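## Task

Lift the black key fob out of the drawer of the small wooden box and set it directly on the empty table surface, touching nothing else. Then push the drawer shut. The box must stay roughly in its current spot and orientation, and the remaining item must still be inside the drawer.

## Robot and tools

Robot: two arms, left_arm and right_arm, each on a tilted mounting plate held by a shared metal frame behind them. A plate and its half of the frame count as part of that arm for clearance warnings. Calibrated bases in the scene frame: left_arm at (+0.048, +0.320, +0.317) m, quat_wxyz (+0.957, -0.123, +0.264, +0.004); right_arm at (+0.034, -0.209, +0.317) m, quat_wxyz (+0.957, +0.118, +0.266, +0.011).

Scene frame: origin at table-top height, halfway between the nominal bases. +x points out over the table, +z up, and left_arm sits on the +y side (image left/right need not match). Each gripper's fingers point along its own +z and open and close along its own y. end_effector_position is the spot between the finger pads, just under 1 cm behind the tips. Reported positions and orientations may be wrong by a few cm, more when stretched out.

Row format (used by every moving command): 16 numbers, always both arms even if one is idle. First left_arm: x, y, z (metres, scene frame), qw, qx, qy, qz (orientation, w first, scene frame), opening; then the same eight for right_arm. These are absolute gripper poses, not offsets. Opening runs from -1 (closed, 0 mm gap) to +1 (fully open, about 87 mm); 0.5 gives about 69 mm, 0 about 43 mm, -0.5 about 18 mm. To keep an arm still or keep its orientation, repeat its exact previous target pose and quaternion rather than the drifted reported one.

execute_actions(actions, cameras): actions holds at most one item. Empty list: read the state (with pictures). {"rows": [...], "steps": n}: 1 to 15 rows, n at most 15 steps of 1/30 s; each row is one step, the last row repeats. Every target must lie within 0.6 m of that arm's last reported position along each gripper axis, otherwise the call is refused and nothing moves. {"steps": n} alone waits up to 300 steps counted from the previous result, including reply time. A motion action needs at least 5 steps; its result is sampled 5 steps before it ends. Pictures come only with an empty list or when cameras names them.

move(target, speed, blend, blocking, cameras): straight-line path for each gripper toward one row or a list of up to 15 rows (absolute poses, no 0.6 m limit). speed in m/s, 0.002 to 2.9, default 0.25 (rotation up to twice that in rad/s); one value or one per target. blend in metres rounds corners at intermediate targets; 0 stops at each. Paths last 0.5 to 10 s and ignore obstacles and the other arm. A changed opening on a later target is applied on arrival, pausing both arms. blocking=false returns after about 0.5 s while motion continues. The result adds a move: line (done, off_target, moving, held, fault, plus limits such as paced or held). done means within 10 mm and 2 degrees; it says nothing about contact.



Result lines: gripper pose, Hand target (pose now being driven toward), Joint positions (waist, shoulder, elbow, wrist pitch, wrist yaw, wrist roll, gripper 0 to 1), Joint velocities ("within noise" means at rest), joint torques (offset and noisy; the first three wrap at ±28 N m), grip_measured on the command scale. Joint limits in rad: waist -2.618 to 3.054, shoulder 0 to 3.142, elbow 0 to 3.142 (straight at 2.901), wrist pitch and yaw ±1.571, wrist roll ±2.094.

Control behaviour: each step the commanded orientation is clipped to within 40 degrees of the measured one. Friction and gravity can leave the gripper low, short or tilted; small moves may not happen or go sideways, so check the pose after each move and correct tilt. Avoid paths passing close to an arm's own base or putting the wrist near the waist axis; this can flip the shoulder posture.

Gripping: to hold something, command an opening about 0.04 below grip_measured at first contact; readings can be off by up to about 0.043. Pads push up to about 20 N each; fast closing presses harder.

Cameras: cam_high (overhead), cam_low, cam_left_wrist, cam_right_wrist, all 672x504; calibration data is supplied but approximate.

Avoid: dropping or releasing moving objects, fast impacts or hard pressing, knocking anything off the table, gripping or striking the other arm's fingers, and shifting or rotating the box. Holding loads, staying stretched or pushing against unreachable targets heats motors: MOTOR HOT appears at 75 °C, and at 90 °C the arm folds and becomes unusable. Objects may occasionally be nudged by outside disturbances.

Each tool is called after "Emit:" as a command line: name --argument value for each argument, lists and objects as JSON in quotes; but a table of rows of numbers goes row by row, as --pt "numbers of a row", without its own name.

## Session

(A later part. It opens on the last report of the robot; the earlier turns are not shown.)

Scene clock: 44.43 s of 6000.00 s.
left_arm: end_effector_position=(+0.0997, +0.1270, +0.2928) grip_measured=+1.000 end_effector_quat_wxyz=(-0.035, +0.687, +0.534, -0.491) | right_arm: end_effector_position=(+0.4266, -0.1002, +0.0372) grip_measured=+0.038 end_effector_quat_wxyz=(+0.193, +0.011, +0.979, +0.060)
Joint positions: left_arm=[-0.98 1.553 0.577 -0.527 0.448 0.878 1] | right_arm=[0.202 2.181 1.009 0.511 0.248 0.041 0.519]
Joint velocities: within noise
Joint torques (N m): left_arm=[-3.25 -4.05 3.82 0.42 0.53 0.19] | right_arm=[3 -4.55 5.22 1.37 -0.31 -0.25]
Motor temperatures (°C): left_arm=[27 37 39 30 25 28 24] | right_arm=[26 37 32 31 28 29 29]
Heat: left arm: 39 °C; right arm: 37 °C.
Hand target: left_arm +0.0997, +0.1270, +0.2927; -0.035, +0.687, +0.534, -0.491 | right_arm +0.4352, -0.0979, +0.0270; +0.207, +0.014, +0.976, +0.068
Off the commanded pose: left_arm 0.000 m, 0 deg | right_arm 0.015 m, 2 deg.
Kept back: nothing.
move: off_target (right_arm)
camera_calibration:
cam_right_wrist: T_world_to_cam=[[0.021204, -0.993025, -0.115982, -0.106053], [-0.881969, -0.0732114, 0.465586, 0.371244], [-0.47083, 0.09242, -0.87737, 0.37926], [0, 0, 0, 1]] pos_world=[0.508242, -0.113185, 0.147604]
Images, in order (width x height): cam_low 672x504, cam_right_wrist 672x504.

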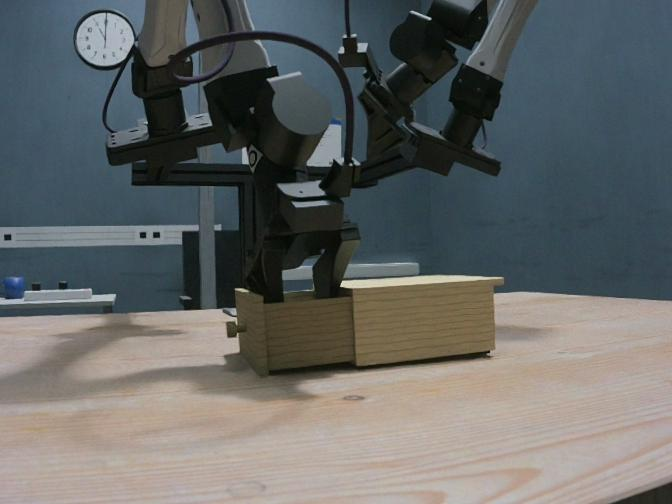

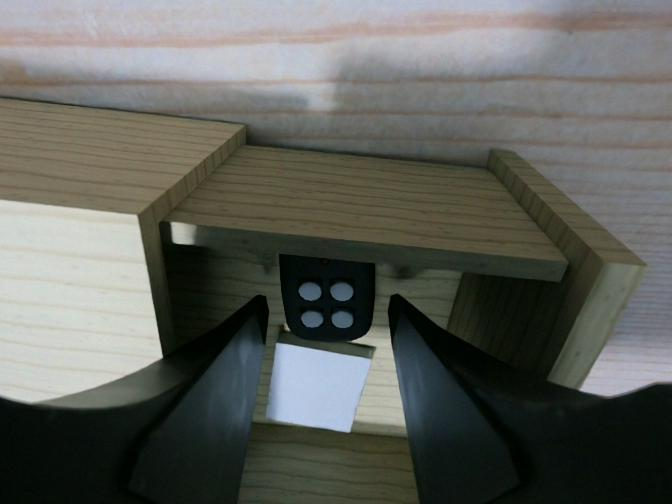

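Emit:
move --pt "0.0997 0.127 0.2928 -0.035 0.687 0.534 -0.491 1 0.434 -0.096 0.044 0.2077 0.0091 0.9771 0.0426 -0.06" --pt "0.0997 0.127 0.2928 -0.035 0.687 0.534 -0.491 1 0.434 -0.0945 0.020 0.2077 0.0091 0.9771 0.0426 -0.06" --speed 0.08 --cameras '["cam_right_wrist","cam_low"]'

Emit:
zoom_image --camera "cam_right_wrist" --region '[180, 130, 480, 400]'

Emit:
zoom_image --camera "cam_low" --region '[200, 180, 400, 380]'

Scene clock: 45.77 s of 6000.00 s.
left_arm: end_effector_position=(+0.0997, +0.1270, +0.2928) grip_measured=+1.000 end_effector_quat_wxyz=(-0.035, +0.687, +0.534, -0.491) | right_arm: end_effector_position=(+0.4303, -0.1008, +0.0313) grip_measured=-0.062 end_effector_quat_wxyz=(+0.199, +0.009, +0.979, +0.038)
Joint positions: left_arm=[-0.98 1.553 0.577 -0.527 0.448 0.878 1] | right_arm=[0.215 2.213 1.034 0.528 0.302 0.032 0.469]
Joint velocities: within noise
Joint torques (N m): left_arm=[-3.22 -4.08 3.78 0.43 0.54 0.19] | right_arm=[4.52 -4.41 4.89 1.3 -0.1 -0.2]
Motor temperatures (°C): left_arm=[27 37 39 30 25 28 24] | right_arm=[26 37 32 31 28 29 29]
Heat: left arm: 39 °C; right arm: 37 °C.
Hand target: left_arm +0.0997, +0.1270, +0.2927; -0.035, +0.687, +0.534, -0.491 | right_arm +0.4333, -0.0948, +0.0208; +0.207, +0.009, +0.977, +0.043
Off the commanded pose: left_arm 0.000 m, 0 deg | right_arm 0.013 m, 1 deg.
Kept back: nothing.
move: off_target (right_arm)
camera_calibration:
cam_right_wrist: T_world_to_cam=[[0.0181193, -0.997317, -0.0709283, -0.107907], [-0.888022, -0.0486507, 0.45722, 0.382591], [-0.459443, 0.0547014, -0.886521, 0.367357], [0, 0, 0, 1]] pos_world=[0.510485, -0.109099, 0.143088]
Images, in order (width x height): cam_low 672x504, cam_right_wrist 672x504.

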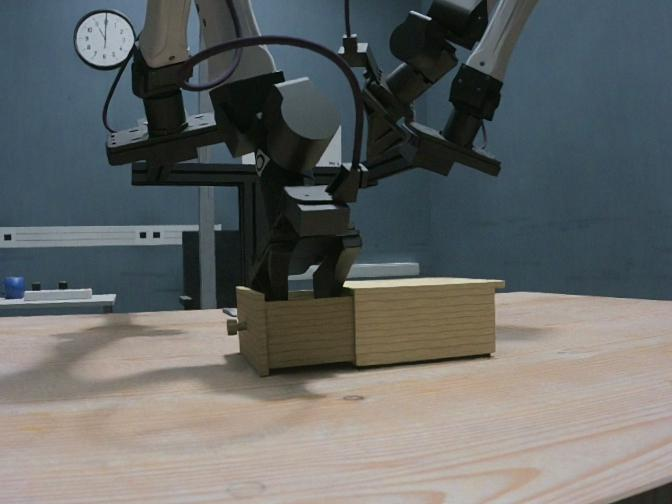

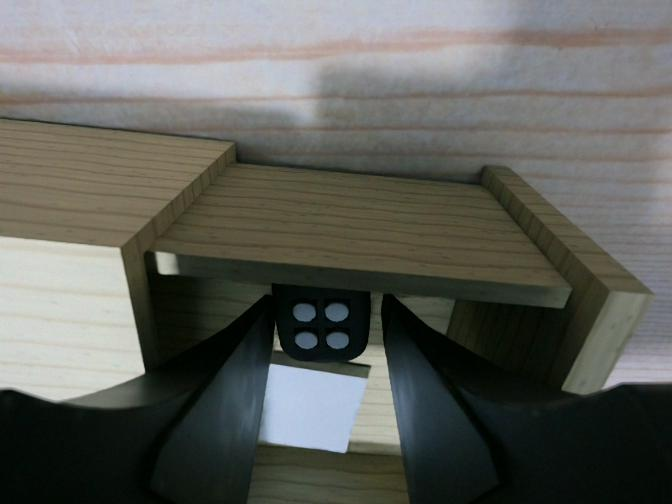

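Scaled by 1.680 from the camera's 672x504 image, which has a finer 960x720 frame.

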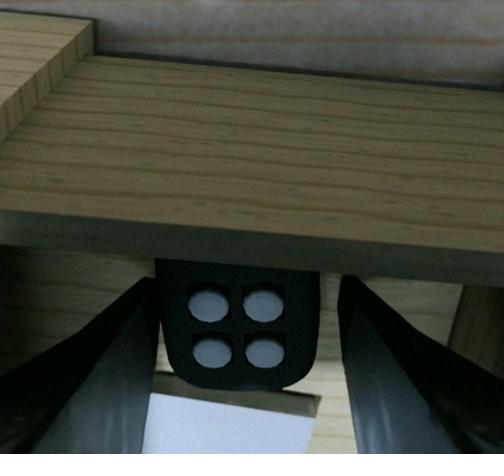

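Scaled by 2.520 from the camera's 672x504 image, which has a finer 960x720 frame.

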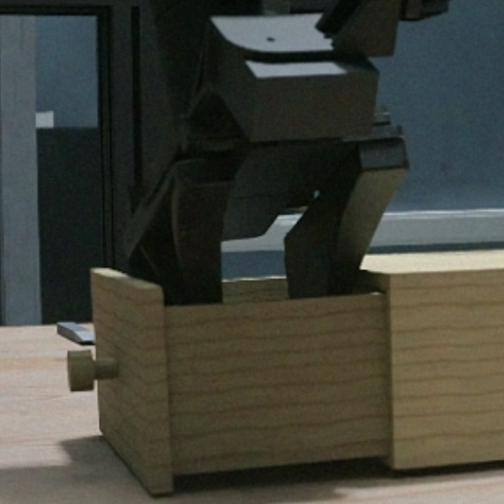

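Emit:
move --target '[0.0997,0.127,0.2928,-0.035,0.687,0.534,-0.491,1,0.434,-0.093,0.020,0.2077,0.0091,0.9771,0.0426,-0.3]' --cameras '["cam_right_wrist"]'

Emit:
zoom_image --camera "cam_right_wrist" --region '[180, 130, 480, 400]'

Scene clock: 48.63 s of 6000.00 s.
left_arm: end_effector_position=(+0.0997, +0.1270, +0.2928) grip_measured=+1.000 end_effector_quat_wxyz=(-0.035, +0.687, +0.534, -0.491) | right_arm: end_effector_position=(+0.4310, -0.1007, +0.0301) grip_measured=-0.172 end_effector_quat_wxyz=(+0.200, +0.008, +0.979, +0.037)
Joint positions: left_arm=[-0.98 1.553 0.577 -0.527 0.448 0.878 1] | right_arm=[0.215 2.218 1.037 0.532 0.303 0.029 0.414]
Joint velocities: within noise
Joint torques (N m): left_arm=[-3.25 -4.11 3.77 0.44 0.53 0.18] | right_arm=[4.94 -4.59 4.83 1.23 -0.11 -0.15]
Motor temperatures (°C): left_arm=[27 37 39 30 25 27 24] | right_arm=[26 37 32 32 28 29 29]
Heat: left arm: 39 °C; right arm: 37 °C.
Hand target: left_arm +0.0997, +0.1270, +0.2927; -0.035, +0.687, +0.534, -0.491 | right_arm +0.4334, -0.0932, +0.0207; +0.207, +0.009, +0.977, +0.043
Off the commanded pose: left_arm 0.000 m, 0 deg | right_arm 0.013 m, 1 deg.
Kept back: nothing.
move: off_target (right_arm)
camera_calibration:
cam_right_wrist: T_world_to_cam=[[0.0189, -0.997434, -0.0690529, -0.108266], [-0.889191, -0.048347, 0.454974, 0.384338], [-0.457145, 0.0528022, -0.887823, 0.365519], [0, 0, 0, 1]] pos_world=[0.510891, -0.108707, 0.142176]
Images, in order (width x height): cam_right_wrist 672x504.

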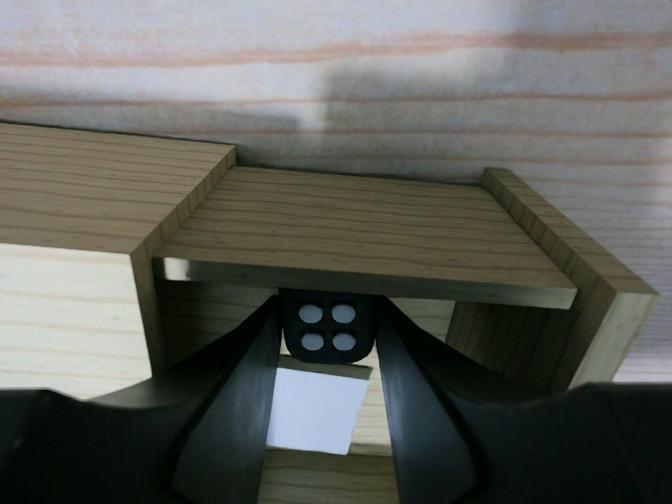

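Scaled by 1.680 from the camera's 672x504 image, which has a finer 960x720 frame.

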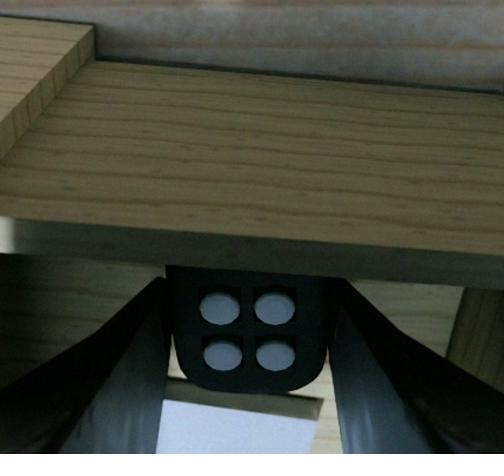

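Emit:
move --pt "0.0997 0.127 0.2928 -0.035 0.687 0.534 -0.491 1 0.434 -0.0945 0.08 0.2077 0.0091 0.9771 0.0426 -0.3" --pt "0.0997 0.127 0.2928 -0.035 0.687 0.534 -0.491 1 0.432 -0.10 0.15 0.2077 0.0091 0.9771 0.0426 -0.3" --speed 0.1 --cameras '["cam_right_wrist","cam_low"]'

Scene clock: 50.83 s of 6000.00 s.
left_arm: end_effector_position=(+0.0997, +0.1270, +0.2928) grip_measured=+1.000 end_effector_quat_wxyz=(-0.035, +0.687, +0.534, -0.491) | right_arm: end_effector_position=(+0.4250, -0.1010, +0.1366) grip_measured=-0.172 end_effector_quat_wxyz=(+0.193, +0.002, +0.980, +0.041)
Joint positions: left_arm=[-0.98 1.553 0.577 -0.527 0.448 0.878 1] | right_arm=[0.318 1.82 0.897 0.236 0.374 0.092 0.414]
Joint velocities: within noise
Joint torques (N m): left_arm=[-3.18 -4.08 3.77 0.43 0.53 0.18] | right_arm=[5.35 -10.52 3.29 0.82 0.08 -0.03]
Motor temperatures (°C): left_arm=[27 37 39 30 25 27 23] | right_arm=[26 37 32 32 28 29 29]
Heat: left arm: 39 °C; right arm: 37 °C.
Hand target: left_arm +0.0997, +0.1270, +0.2927; -0.035, +0.687, +0.534, -0.491 | right_arm +0.4320, -0.0999, +0.1496; +0.208, +0.009, +0.977, +0.043
Off the commanded pose: left_arm 0.000 m, 0 deg | right_arm 0.015 m, 2 deg.
Kept back: nothing.
move: off_target (right_arm)
camera_calibration:
cam_right_wrist: T_world_to_cam=[[0.0324225, -0.996714, -0.0742249, -0.106049], [-0.881428, -0.0635261, 0.468027, 0.323953], [-0.471205, 0.0502493, -0.880591, 0.462103], [0, 0, 0, 1]] pos_world=[0.506725, -0.108342, 0.247434]
Images, in order (width x height): cam_low 672x504, cam_right_wrist 672x504.

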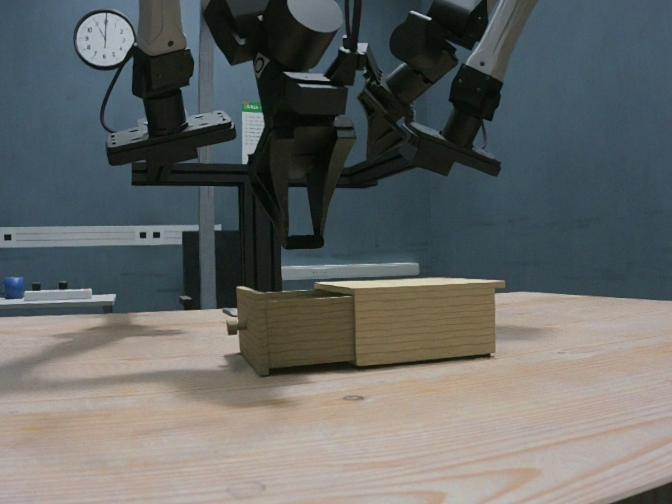

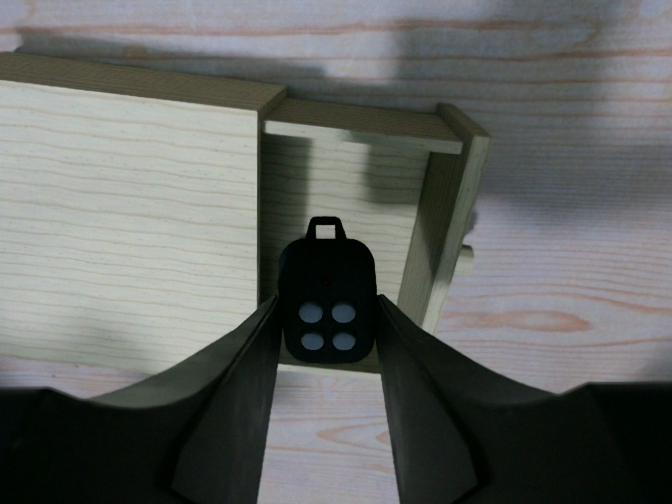

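Emit:
move --pt "0.0997 0.127 0.2928 -0.035 0.687 0.534 -0.491 1 0.44 -0.32 0.13 0.2077 0.0091 0.9771 0.0426 -0.3" --pt "0.0997 0.127 0.2928 -0.035 0.687 0.534 -0.491 1 0.44 -0.32 0.05 0.2077 0.0091 0.9771 0.0426 -0.3" --pt "0.0997 0.127 0.2928 -0.035 0.687 0.534 -0.491 1 0.44 -0.32 0.014 0.2077 0.0091 0.9771 0.0426 -0.3" --speed '[0.25,0.15,0.05]'

Emit:
zoom_image --camera "cam_low" --region '[0, 200, 300, 500]'

Scene clock: 53.63 s of 6000.00 s.
left_arm: end_effector_position=(+0.0997, +0.1270, +0.2928) grip_measured=+1.000 end_effector_quat_wxyz=(-0.035, +0.687, +0.534, -0.491) | right_arm: end_effector_position=(+0.4328, -0.3153, +0.0191) grip_measured=-0.172 end_effector_quat_wxyz=(+0.193, +0.013, +0.980, +0.045)
Joint positions: left_arm=[-0.98 1.553 0.577 -0.527 0.448 0.878 1] | right_arm=[-0.342 2.107 1.075 0.393 -0.158 -0.289 0.414]
Joint velocities: within noise
Joint torques (N m): left_arm=[-3.19 -4.04 3.75 0.43 0.53 0.18] | right_arm=[0.03 -6.89 4.37 1.14 -0.24 -0.28]
Motor temperatures (°C): left_arm=[27 37 39 30 25 27 23] | right_arm=[26 37 31 32 28 29 29]
Heat: left arm: 39 °C; right arm: 37 °C.
Hand target: left_arm +0.0997, +0.1270, +0.2927; -0.035, +0.687, +0.534, -0.491 | right_arm +0.4396, -0.3201, +0.0144; +0.207, +0.009, +0.977, +0.042
Off the commanded pose: left_arm 0.000 m, 0 deg | right_arm 0.010 m, 2 deg.
Kept back: nothing.
move: done
camera_calibration:
cam_right_wrist: T_world_to_cam=[[0.0124781, -0.99615, -0.0867669, -0.319535], [-0.883023, -0.051692, 0.466475, 0.376698], [-0.469164, 0.0707964, -0.880268, 0.37863], [0, 0, 0, 1]] pos_world=[0.51426, -0.325638, 0.129851]

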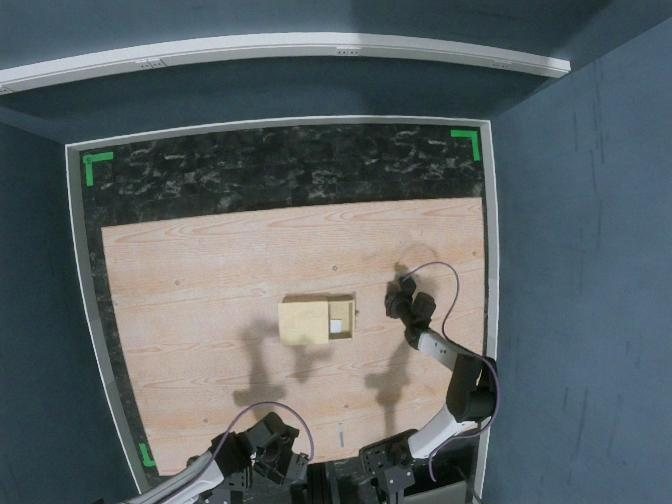

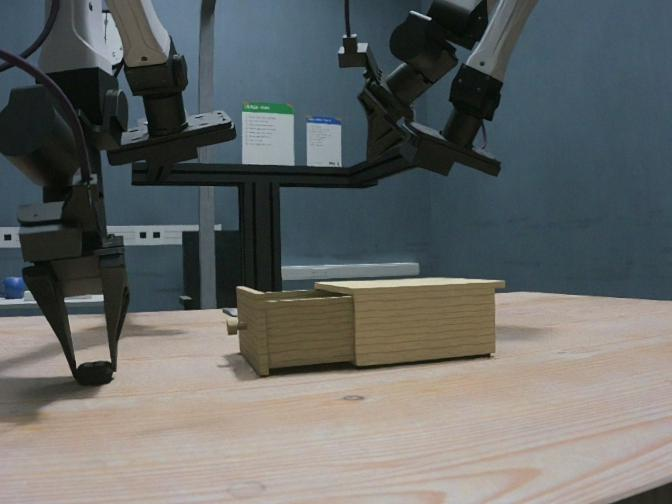

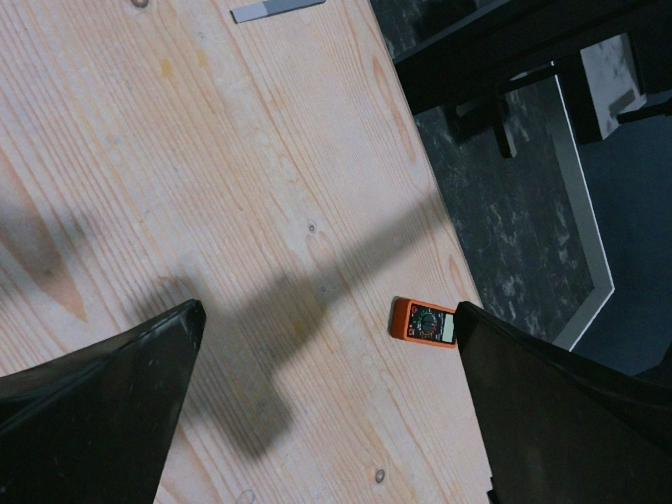

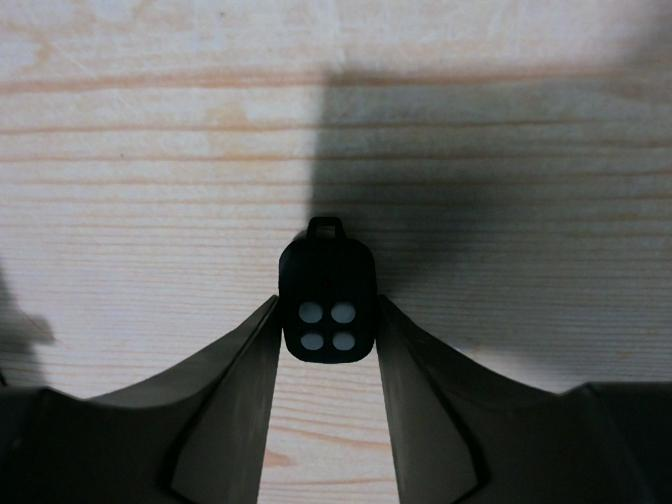

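Scaled by 1.680 from the camera's 672x504 image, which has a finer 960x720 frame.

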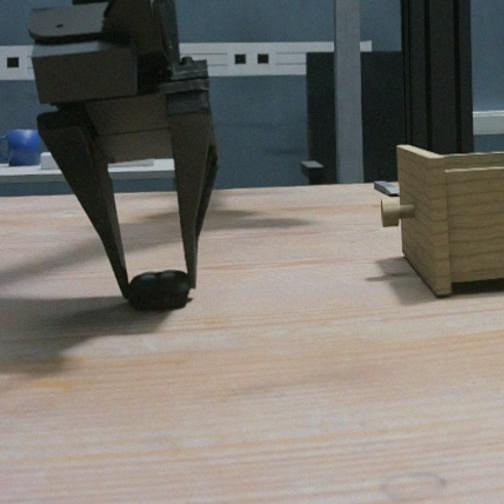

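Emit:
move --pt "0.0997 0.127 0.2928 -0.035 0.687 0.534 -0.491 1 0.44 -0.32 0.007 0.2077 0.0091 0.9771 0.0426 -0.3" --pt "0.0997 0.127 0.2928 -0.035 0.687 0.534 -0.491 1 0.44 -0.32 0.010 0.2077 0.0091 0.9771 0.0426 0.15" --speed 0.03 --cameras '[]'

Emit:
move --pt "0.0997 0.127 0.2928 -0.035 0.687 0.534 -0.491 1 0.43 -0.325 0.13 0.2077 0.0091 0.9771 0.0426 0.15" --pt "0.0997 0.127 0.2928 -0.035 0.687 0.534 -0.491 1 0.37 -0.23 0.13 0 0 1 0 -1" --pt "0.0997 0.127 0.2928 -0.035 0.687 0.534 -0.491 1 0.37 -0.23 0.045 0 0 1 0 -1" --speed '[0.12,0.2,0.15]'

Emit:
zoom_image --camera "cam_high" --region '[260, 240, 460, 400]'

Scene clock: 55.13 s of 6000.00 s.
left_arm: end_effector_position=(+0.0997, +0.1270, +0.2928) grip_measured=+1.000 end_effector_quat_wxyz=(-0.035, +0.687, +0.534, -0.491) | right_arm: end_effector_position=(+0.4382, -0.3155, +0.0187) grip_measured=+0.150 end_effector_quat_wxyz=(+0.202, +0.012, +0.978, +0.048)
Joint positions: left_arm=[-0.98 1.553 0.577 -0.527 0.448 0.878 1] | right_arm=[-0.342 2.113 1.085 0.403 -0.169 -0.289 0.575]
Joint velocities: within noise
Joint torques (N m): left_arm=[-3.19 -4.05 3.78 0.42 0.53 0.17] | right_arm=[0.06 -6.26 4.26 1.13 -0.14 -0.25]
Motor temperatures (°C): left_arm=[27 37 39 30 25 27 23] | right_arm=[26 37 31 32 28 29 29]
Heat: left arm: 39 °C; right arm: 37 °C.
Hand target: left_arm +0.0997, +0.1270, +0.2927; -0.035, +0.687, +0.534, -0.491 | right_arm +0.4398, -0.3199, +0.0105; +0.208, +0.009, +0.977, +0.043
Off the commanded pose: left_arm 0.000 m, 0 deg | right_arm 0.010 m, 1 deg.
Kept back: nothing.
move: done; target 2's new opening was sent with right_arm's hand 0.012 m and 2 deg from that target
No camera images: "cameras" was empty.

Scene clock: 59.53 s of 6000.00 s.
left_arm: end_effector_position=(+0.0997, +0.1270, +0.2928) grip_measured=+1.000 end_effector_quat_wxyz=(-0.035, +0.687, +0.534, -0.491) | right_arm: end_effector_position=(+0.3650, -0.2283, +0.0507) grip_measured=-0.973 end_effector_quat_wxyz=(-0.008, -0.001, +1.000, -0.002)
Joint positions: left_arm=[-0.98 1.553 0.577 -0.527 0.448 0.878 1] | right_arm=[-0.062 2.038 1.083 -0.072 0.208 -0.097 0.013]
Joint velocities: within noise
Joint torques (N m): left_arm=[-3.22 -4.11 3.77 0.44 0.53 0.18] | right_arm=[1.63 -6.97 3.78 0.33 -0.11 -0.24]
Motor temperatures (°C): left_arm=[27 37 39 30 25 27 23] | right_arm=[26 38 31 31 28 29 29]
Heat: left arm: 39 °C; right arm: 38 °C.
Hand target: left_arm +0.0997, +0.1270, +0.2927; -0.035, +0.687, +0.534, -0.491 | right_arm +0.3699, -0.2300, +0.0452; +0.000, +0.000, +1.000, +0.000
Off the commanded pose: left_arm 0.000 m, 0 deg | right_arm 0.008 m, 1 deg.
Kept back: nothing.
move: done
camera_calibration:
cam_right_wrist: T_world_to_cam=[[0.0230242, -0.999732, 0.00243019, -0.238622], [-0.626195, -0.0125265, 0.779566, 0.205844], [-0.779327, -0.0194707, -0.626315, 0.448266], [0, 0, 0, 1]] pos_world=[0.483738, -0.227251, 0.120867]

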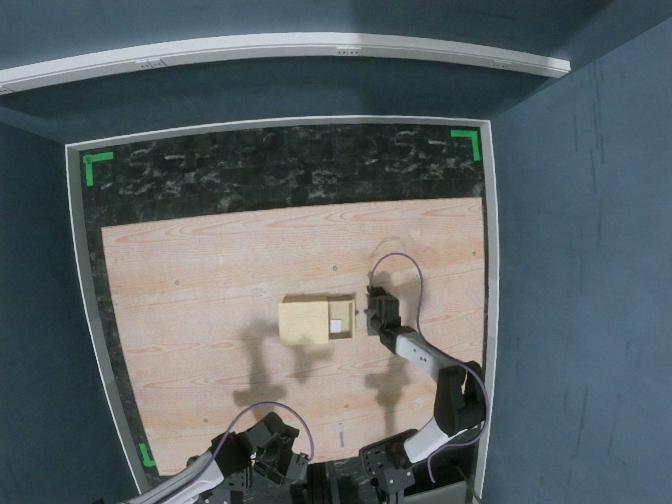

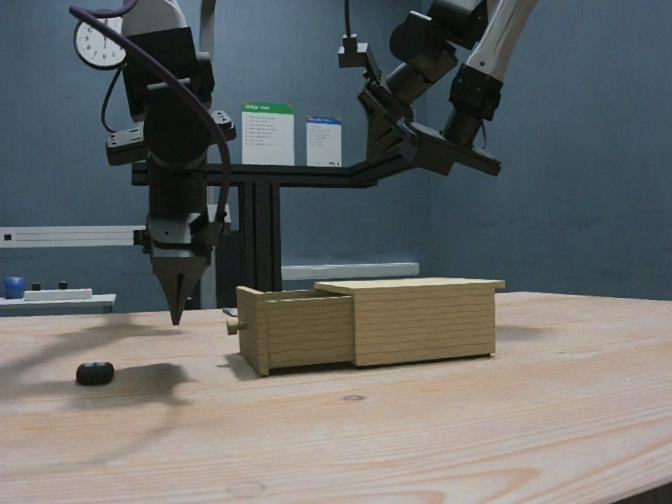

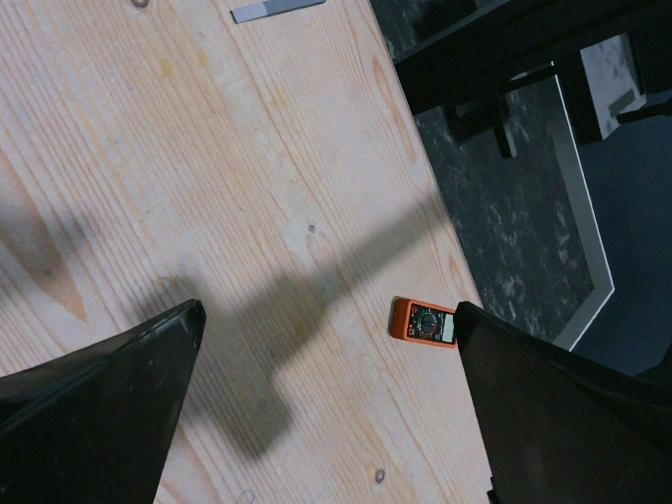

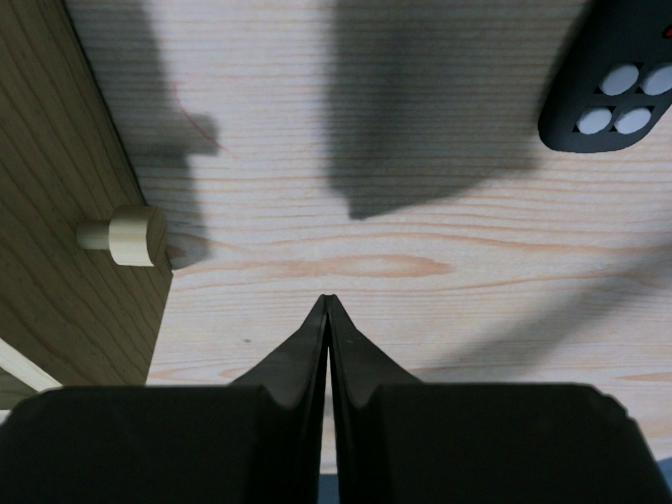

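Scaled by 2.520 from the camera's 672x504 image, which has a finer 960x720 frame.

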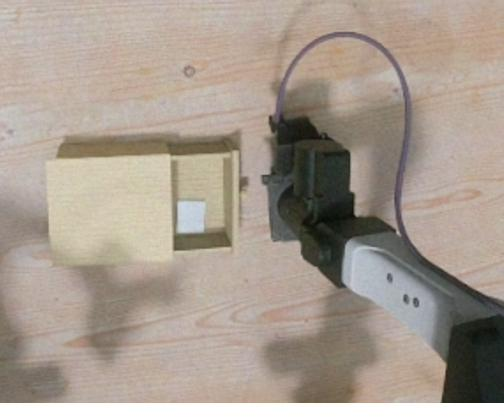

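Emit:
move --pt "0.0997 0.127 0.2928 -0.035 0.687 0.534 -0.491 1 0.397 -0.215 0.034 0 0 1 0 -1" --pt "0.0997 0.127 0.2928 -0.035 0.687 0.534 -0.491 1 0.397 -0.115 0.034 0 0 1 0 -1" --speed '[0.15,0.08]' --cameras '["cam_high","cam_low","cam_right_wrist"]'

Scene clock: 61.73 s of 6000.00 s.
left_arm: end_effector_position=(+0.0997, +0.1270, +0.2928) grip_measured=+1.000 end_effector_quat_wxyz=(-0.035, +0.687, +0.534, -0.491) | right_arm: end_effector_position=(+0.3980, -0.1453, +0.0392) grip_measured=-0.974 end_effector_quat_wxyz=(-0.001, +0.000, +0.999, -0.038)
Joint positions: left_arm=[-0.98 1.553 0.577 -0.527 0.448 0.878 1] | right_arm=[0.167 2.213 1.314 -0.177 0.395 0.111 0.013]
Joint velocities: within noise
Joint torques (N m): left_arm=[-3.22 -4.08 3.77 0.44 0.53 0.18] | right_arm=[7.76 -6.69 4.77 0.3 -0.55 0.16]
Motor temperatures (°C): left_arm=[27 37 39 30 25 27 23] | right_arm=[26 38 31 31 28 29 29]
Heat: left arm: 39 °C; right arm: 38 °C.
Hand target: left_arm +0.0997, +0.1270, +0.2927; -0.035, +0.687, +0.534, -0.491 | right_arm +0.3962, -0.1158, +0.0356; -0.001, +0.000, +1.000, +0.000
Off the commanded pose: left_arm 0.000 m, 0 deg | right_arm 0.031 m, 4 deg.
Kept back: nothing.
move: off_target (right_arm)
camera_calibration:
cam_right_wrist: T_world_to_cam=[[0.0201844, -0.996983, 0.0749559, -0.157632], [-0.636684, 0.0449865, 0.769811, 0.249493], [-0.77086, -0.0632614, -0.633855, 0.458879], [0, 0, 0, 1]] pos_world=[0.515762, -0.139351, 0.110615]
Images, in order (width x height): cam_high 672x504, cam_low 672x504, cam_right_wrist 672x504.

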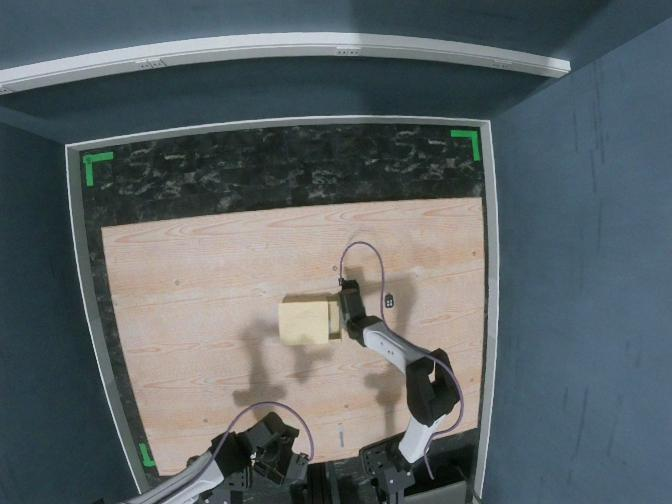

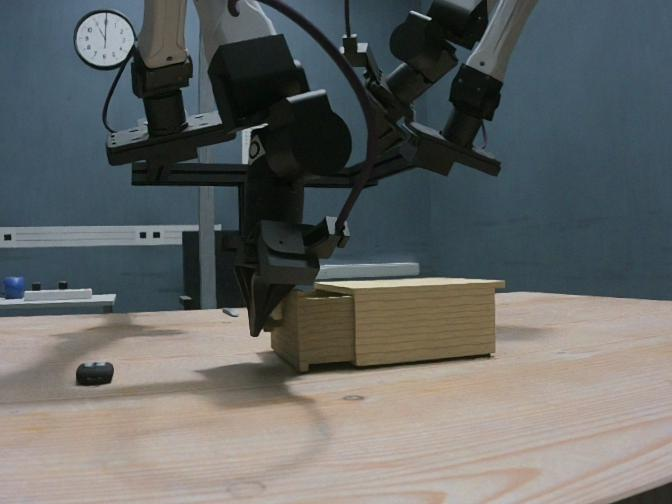

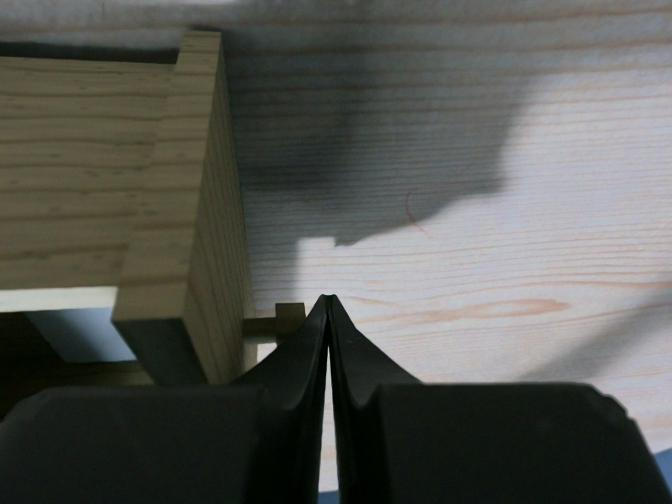

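Emit:
move --pt "0.0997 0.127 0.2928 -0.035 0.687 0.534 -0.491 1 0.397 -0.075 0.034 0 0 1 0 -1" --speed 0.06 --cameras '["cam_high","cam_low","cam_right_wrist"]'

Scene clock: 63.00 s of 6000.00 s.
left_arm: end_effector_position=(+0.0997, +0.1270, +0.2928) grip_measured=+1.000 end_effector_quat_wxyz=(-0.035, +0.687, +0.534, -0.491) | right_arm: end_effector_position=(+0.4002, -0.1132, +0.0396) grip_measured=-0.974 end_effector_quat_wxyz=(+0.000, +0.002, +0.999, -0.050)
Joint positions: left_arm=[-0.98 1.553 0.577 -0.527 0.448 0.878 1] | right_arm=[0.247 2.268 1.386 -0.228 0.454 0.193 0.013]
Joint velocities: within noise
Joint torques (N m): left_arm=[-3.22 -4.11 3.75 0.42 0.53 0.18] | right_arm=[9.17 -6.57 4.94 0.34 -0.71 0.16]
Motor temperatures (°C): left_arm=[27 37 39 30 25 27 23] | right_arm=[26 37 31 31 28 29 29]
Heat: left arm: 39 °C; right arm: 37 °C.
Hand target: left_arm +0.0997, +0.1270, +0.2927; -0.035, +0.687, +0.534, -0.491 | right_arm +0.3957, -0.0764, +0.0365; -0.001, -0.001, +1.000, -0.001
Off the commanded pose: left_arm 0.000 m, 0 deg | right_arm 0.039 m, 6 deg.
Kept back: nothing.
move: off_target (right_arm)
camera_calibration:
cam_right_wrist: T_world_to_cam=[[0.0172446, -0.995059, 0.0977791, -0.125243], [-0.63771, 0.0643745, 0.767582, 0.251808], [-0.770084, -0.0755913, -0.633449, 0.461154], [0, 0, 0, 1]] pos_world=[0.517868, -0.105975, 0.111081]
Images, in order (width x height): cam_high 672x504, cam_low 672x504, cam_right_wrist 672x504.

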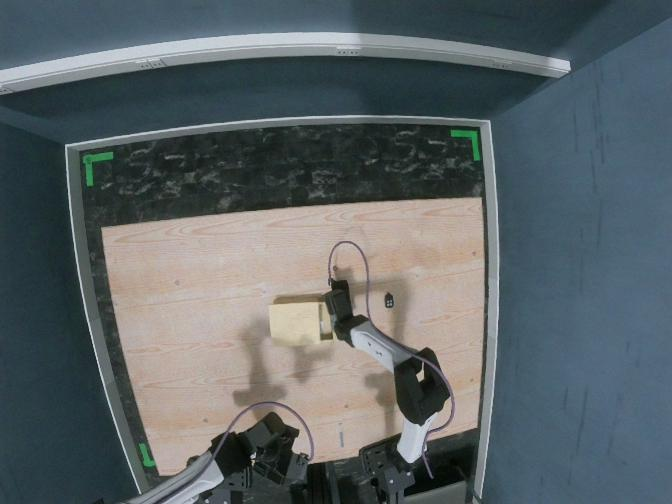

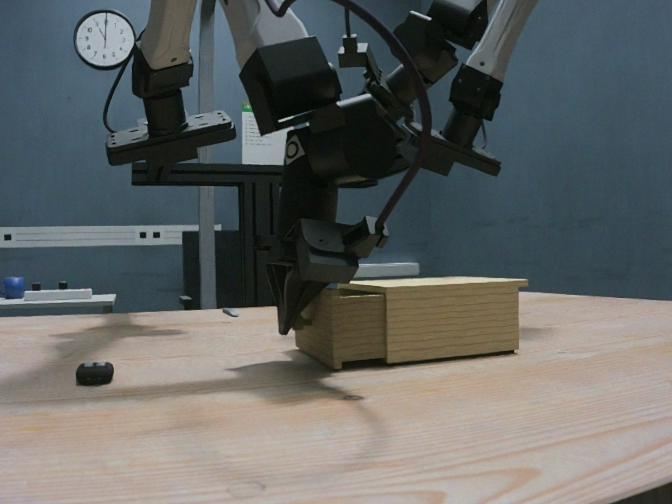

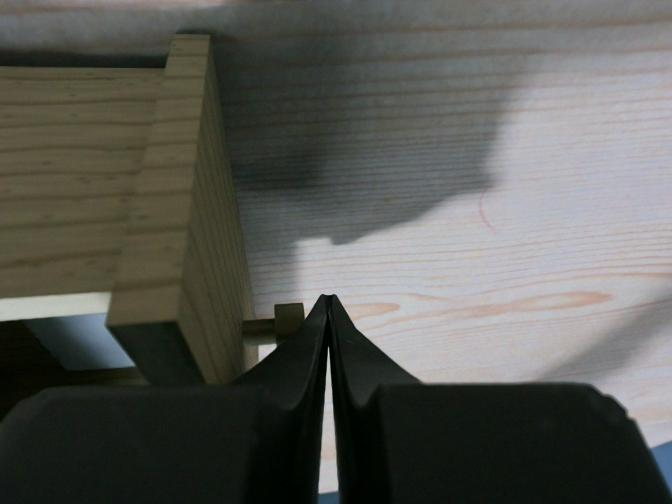

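Emit:
move --pt "0.25 0.24 0.25 0 0 1 0 -1 0.397 -0.100 0.034 0 0 1 0 -1" --pt "0.395 0.21 0.15 0 0 1 0 -1 0.397 -0.1 0.034 0 0 1 0 -1" --pt "0.395 0.20 0.045 0 0 1 0 -1 0.397 -0.1 0.034 0 0 1 0 -1" --speed 0.3

Scene clock: 68.77 s of 6000.00 s.
left_arm: end_effector_position=(+0.3897, +0.2007, +0.0485) grip_measured=-0.993 end_effector_quat_wxyz=(-0.006, +0.004, +1.000, +0.006) | right_arm: end_effector_position=(+0.3978, -0.1142, +0.0357) grip_measured=-0.974 end_effector_quat_wxyz=(-0.002, +0.005, +0.999, -0.037)
Joint positions: left_arm=[-0.313 2.24 1.284 -0.172 -0.396 -0.212 0.003] | right_arm=[0.232 2.268 1.372 -0.207 0.421 0.183 0.013]
Joint velocities: within noise
Joint torques (N m): left_arm=[-3.85 -9.32 3.52 0.73 0.1 0.22] | right_arm=[5.24 -8.95 2.25 0.4 -0.62 -0.27]
Motor temperatures (°C): left_arm=[27 38 39 30 25 27 23] | right_arm=[27 38 31 31 28 29 29]
Heat: left arm: 39 °C; right arm: 38 °C.
Hand target: left_arm +0.3949, +0.2000, +0.0451; +0.000, +0.000, +1.000, +0.000 | right_arm +0.3969, -0.1002, +0.0346; +0.000, +0.000, +1.000, -0.001
Off the commanded pose: left_arm 0.006 m, 1 deg | right_arm 0.014 m, 4 deg.
Kept back: nothing.
move: off_target (right_arm)
camera_calibration:
cam_left_wrist: T_world_to_cam=[[-0.0103831, -0.999628, -0.0252317, 0.203928], [-0.651847, -0.0123683, 0.75825, 0.244452], [-0.75828, 0.0243201, -0.651476, 0.463128], [0, 0, 0, 1]] pos_world=[0.512643, 0.195612, 0.121506]
cam_right_wrist: T_world_to_cam=[[0.0115353, -0.997344, 0.071909, -0.122856], [-0.63487, 0.0482545, 0.77111, 0.250279], [-0.772532, -0.0545479, -0.632628, 0.460121], [0, 0, 0, 1]] pos_world=[0.51577, -0.109508, 0.106927]

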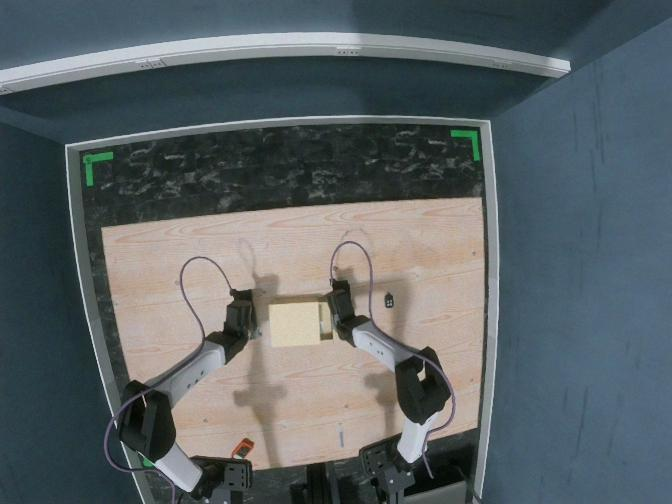

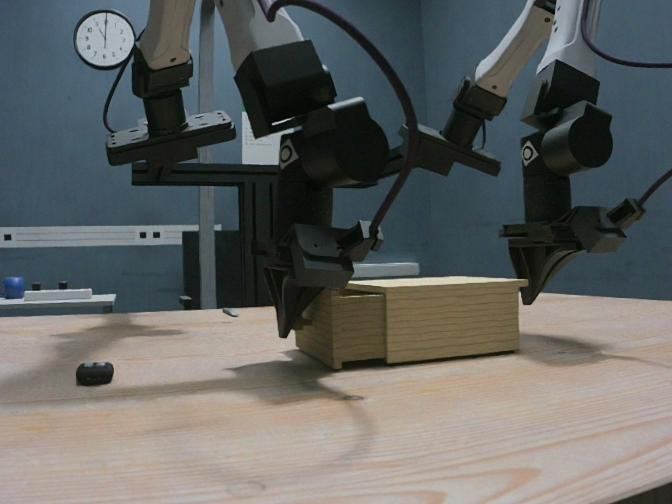

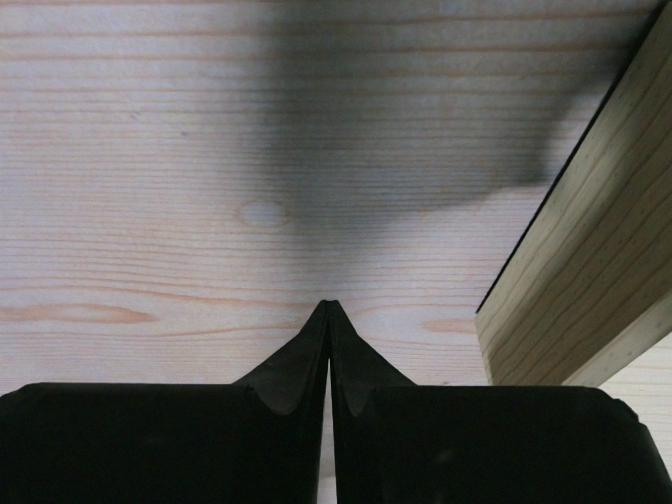

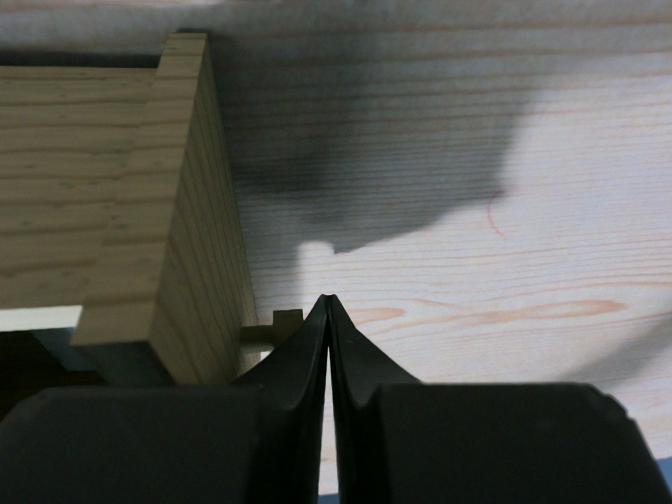

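Emit:
move --pt "0.402 0.152 0.04 0 0 1 0 -1 0.397 -0.09 0.034 0 0 1 0 -1" --pt "0.402 0.10 0.04 0 0 1 0 -1 0.397 -0.085 0.034 0 0 1 0 -1" --speed '[0.15,0.05]'

Scene clock: 70.77 s of 6000.00 s.
left_arm: end_effector_position=(+0.4063, +0.1485, +0.0468) grip_measured=-0.993 end_effector_quat_wxyz=(-0.006, +0.018, +0.998, +0.064) | right_arm: end_effector_position=(+0.3978, -0.1140, +0.0357) grip_measured=-0.974 end_effector_quat_wxyz=(-0.002, +0.007, +0.999, -0.037)
Joint positions: left_arm=[-0.451 2.418 1.58 -0.392 -0.56 -0.345 0.003] | right_arm=[0.232 2.268 1.372 -0.207 0.421 0.188 0.013]
Joint velocities: within noise
Joint torques (N m): left_arm=[-10.07 -7.99 4.92 1.1 0.84 -0.41] | right_arm=[8.43 -7.46 4.48 0.27 -0.5 -0.01]
Motor temperatures (°C): left_arm=[27 39 39 30 25 27 23] | right_arm=[27 38 31 31 28 29 29]
Heat: left arm: 39 °C; right arm: 38 °C.
Hand target: left_arm +0.4005, +0.1026, +0.0442; -0.002, +0.002, +1.000, +0.001 | right_arm +0.3962, -0.0858, +0.0352; -0.001, +0.000, +1.000, +0.000
Off the commanded pose: left_arm 0.049 m, 8 deg | right_arm 0.029 m, 4 deg.
Kept back: nothing.
move: off_target (left_arm, right_arm)
camera_calibration:
cam_left_wrist: T_world_to_cam=[[-0.0389743, -0.989441, -0.139601, 0.167403], [-0.652836, -0.0805548, 0.753203, 0.266625], [-0.756496, 0.120492, -0.642803, 0.460422], [0, 0, 0, 1]] pos_world=[0.528894, 0.131636, 0.118507]
cam_right_wrist: T_world_to_cam=[[0.00662456, -0.997391, 0.0718787, -0.120711], [-0.634869, 0.0513404, 0.770912, 0.250585], [-0.772592, -0.0507405, -0.632872, 0.460643], [0, 0, 0, 1]] pos_world=[0.515777, -0.109888, 0.107026]

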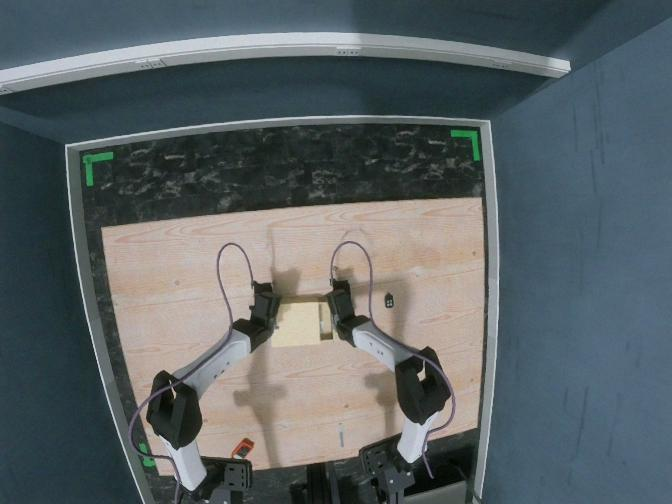

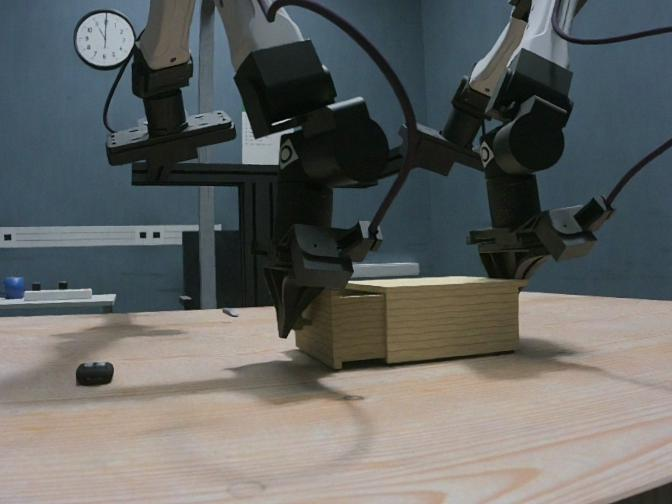

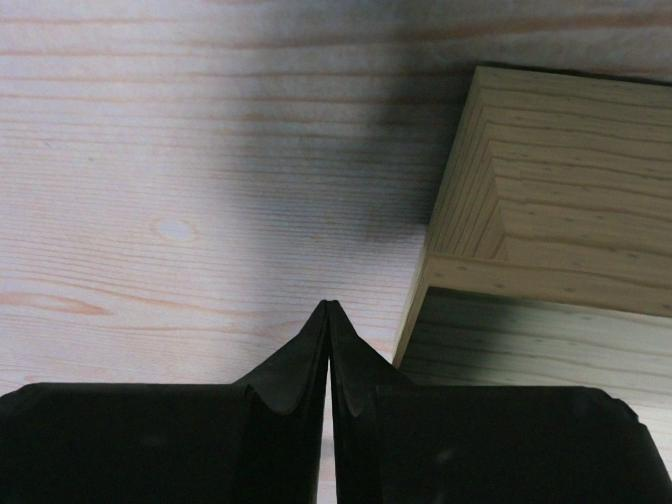

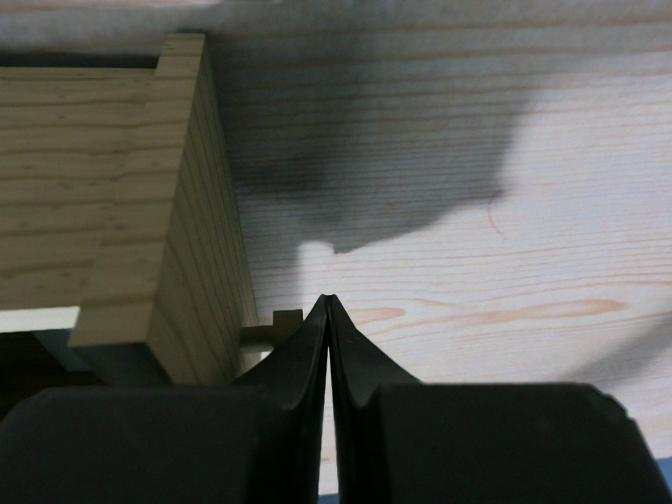

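Emit:
move --pt "0.402 0.07 0.038 0 0 1 0 -1 0.397 -0.065 0.034 0 0 1 0 -1" --speed '[0.05]'

Scene clock: 72.13 s of 6000.00 s.
left_arm: end_effector_position=(+0.4053, +0.1454, +0.0548) grip_measured=-0.993 end_effector_quat_wxyz=(-0.015, +0.026, +0.994, +0.109) | right_arm: end_effector_position=(+0.3992, -0.0982, +0.0372) grip_measured=-0.974 end_effector_quat_wxyz=(-0.001, +0.006, +0.999, -0.039)
Joint positions: left_arm=[-0.489 2.466 1.681 -0.532 -0.648 -0.408 0.003] | right_arm=[0.269 2.292 1.408 -0.234 0.443 0.223 0.013]
Joint velocities: within noise
Joint torques (N m): left_arm=[-11.74 -7.3 5.44 1.58 1.37 -0.32] | right_arm=[9.2 -6.71 5.12 0.3 -0.52 0.05]
Motor temperatures (°C): left_arm=[28 39 39 30 25 27 23] | right_arm=[27 38 31 31 28 29 29]
Heat: left arm: 39 °C; right arm: 38 °C.
Hand target: left_arm +0.3993, +0.0757, +0.0491; -0.006, +0.005, +1.000, +0.005 | right_arm +0.3962, -0.0660, +0.0357; +0.000, +0.000, +1.000, +0.000
Off the commanded pose: left_arm 0.077 m, 13 deg | right_arm 0.033 m, 5 deg.
Kept back: nothing.
move: off_target (left_arm, right_arm)
camera_calibration:
cam_left_wrist: T_world_to_cam=[[-0.0572999, -0.972192, -0.227068, 0.17506], [-0.641234, -0.138487, 0.754745, 0.263387], [-0.765203, 0.18885, -0.615467, 0.457326], [0, 0, 0, 1]] pos_world=[0.52887, 0.120301, 0.122429]
cam_right_wrist: T_world_to_cam=[[0.00852936, -0.996998, 0.0769616, -0.105993], [-0.636216, 0.0539668, 0.769621, 0.250428], [-0.771464, -0.0555286, -0.633846, 0.462557], [0, 0, 0, 1]] pos_world=[0.517077, -0.0935043, 0.108612]

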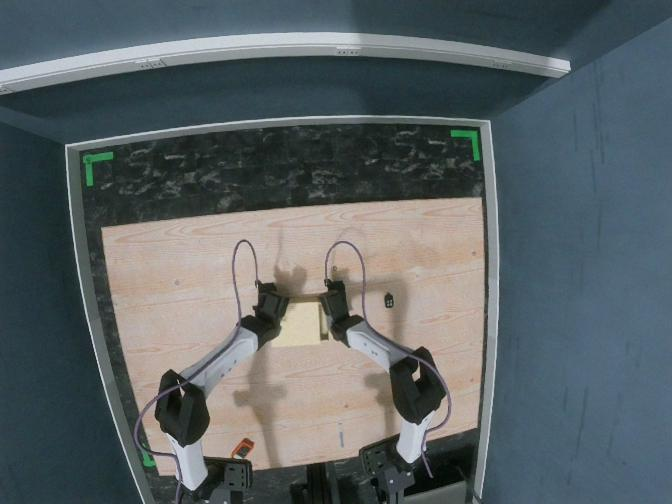

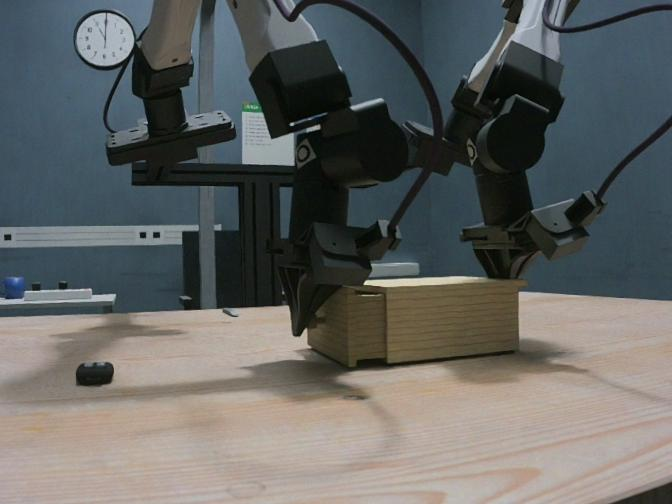

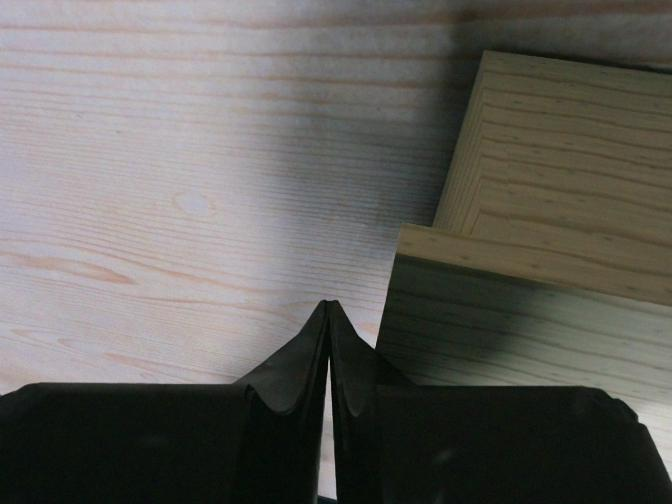

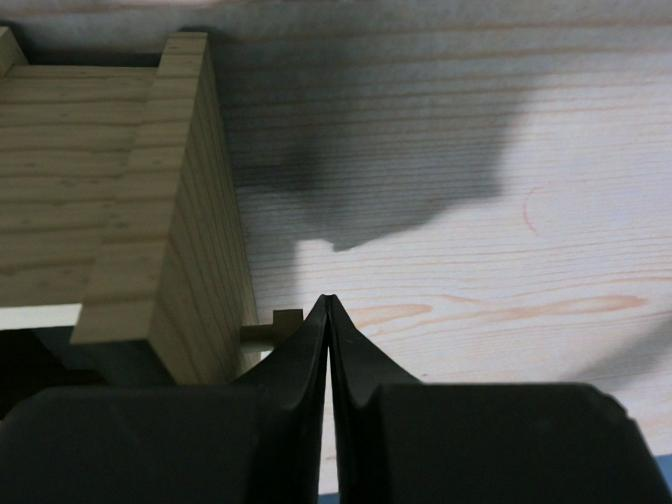

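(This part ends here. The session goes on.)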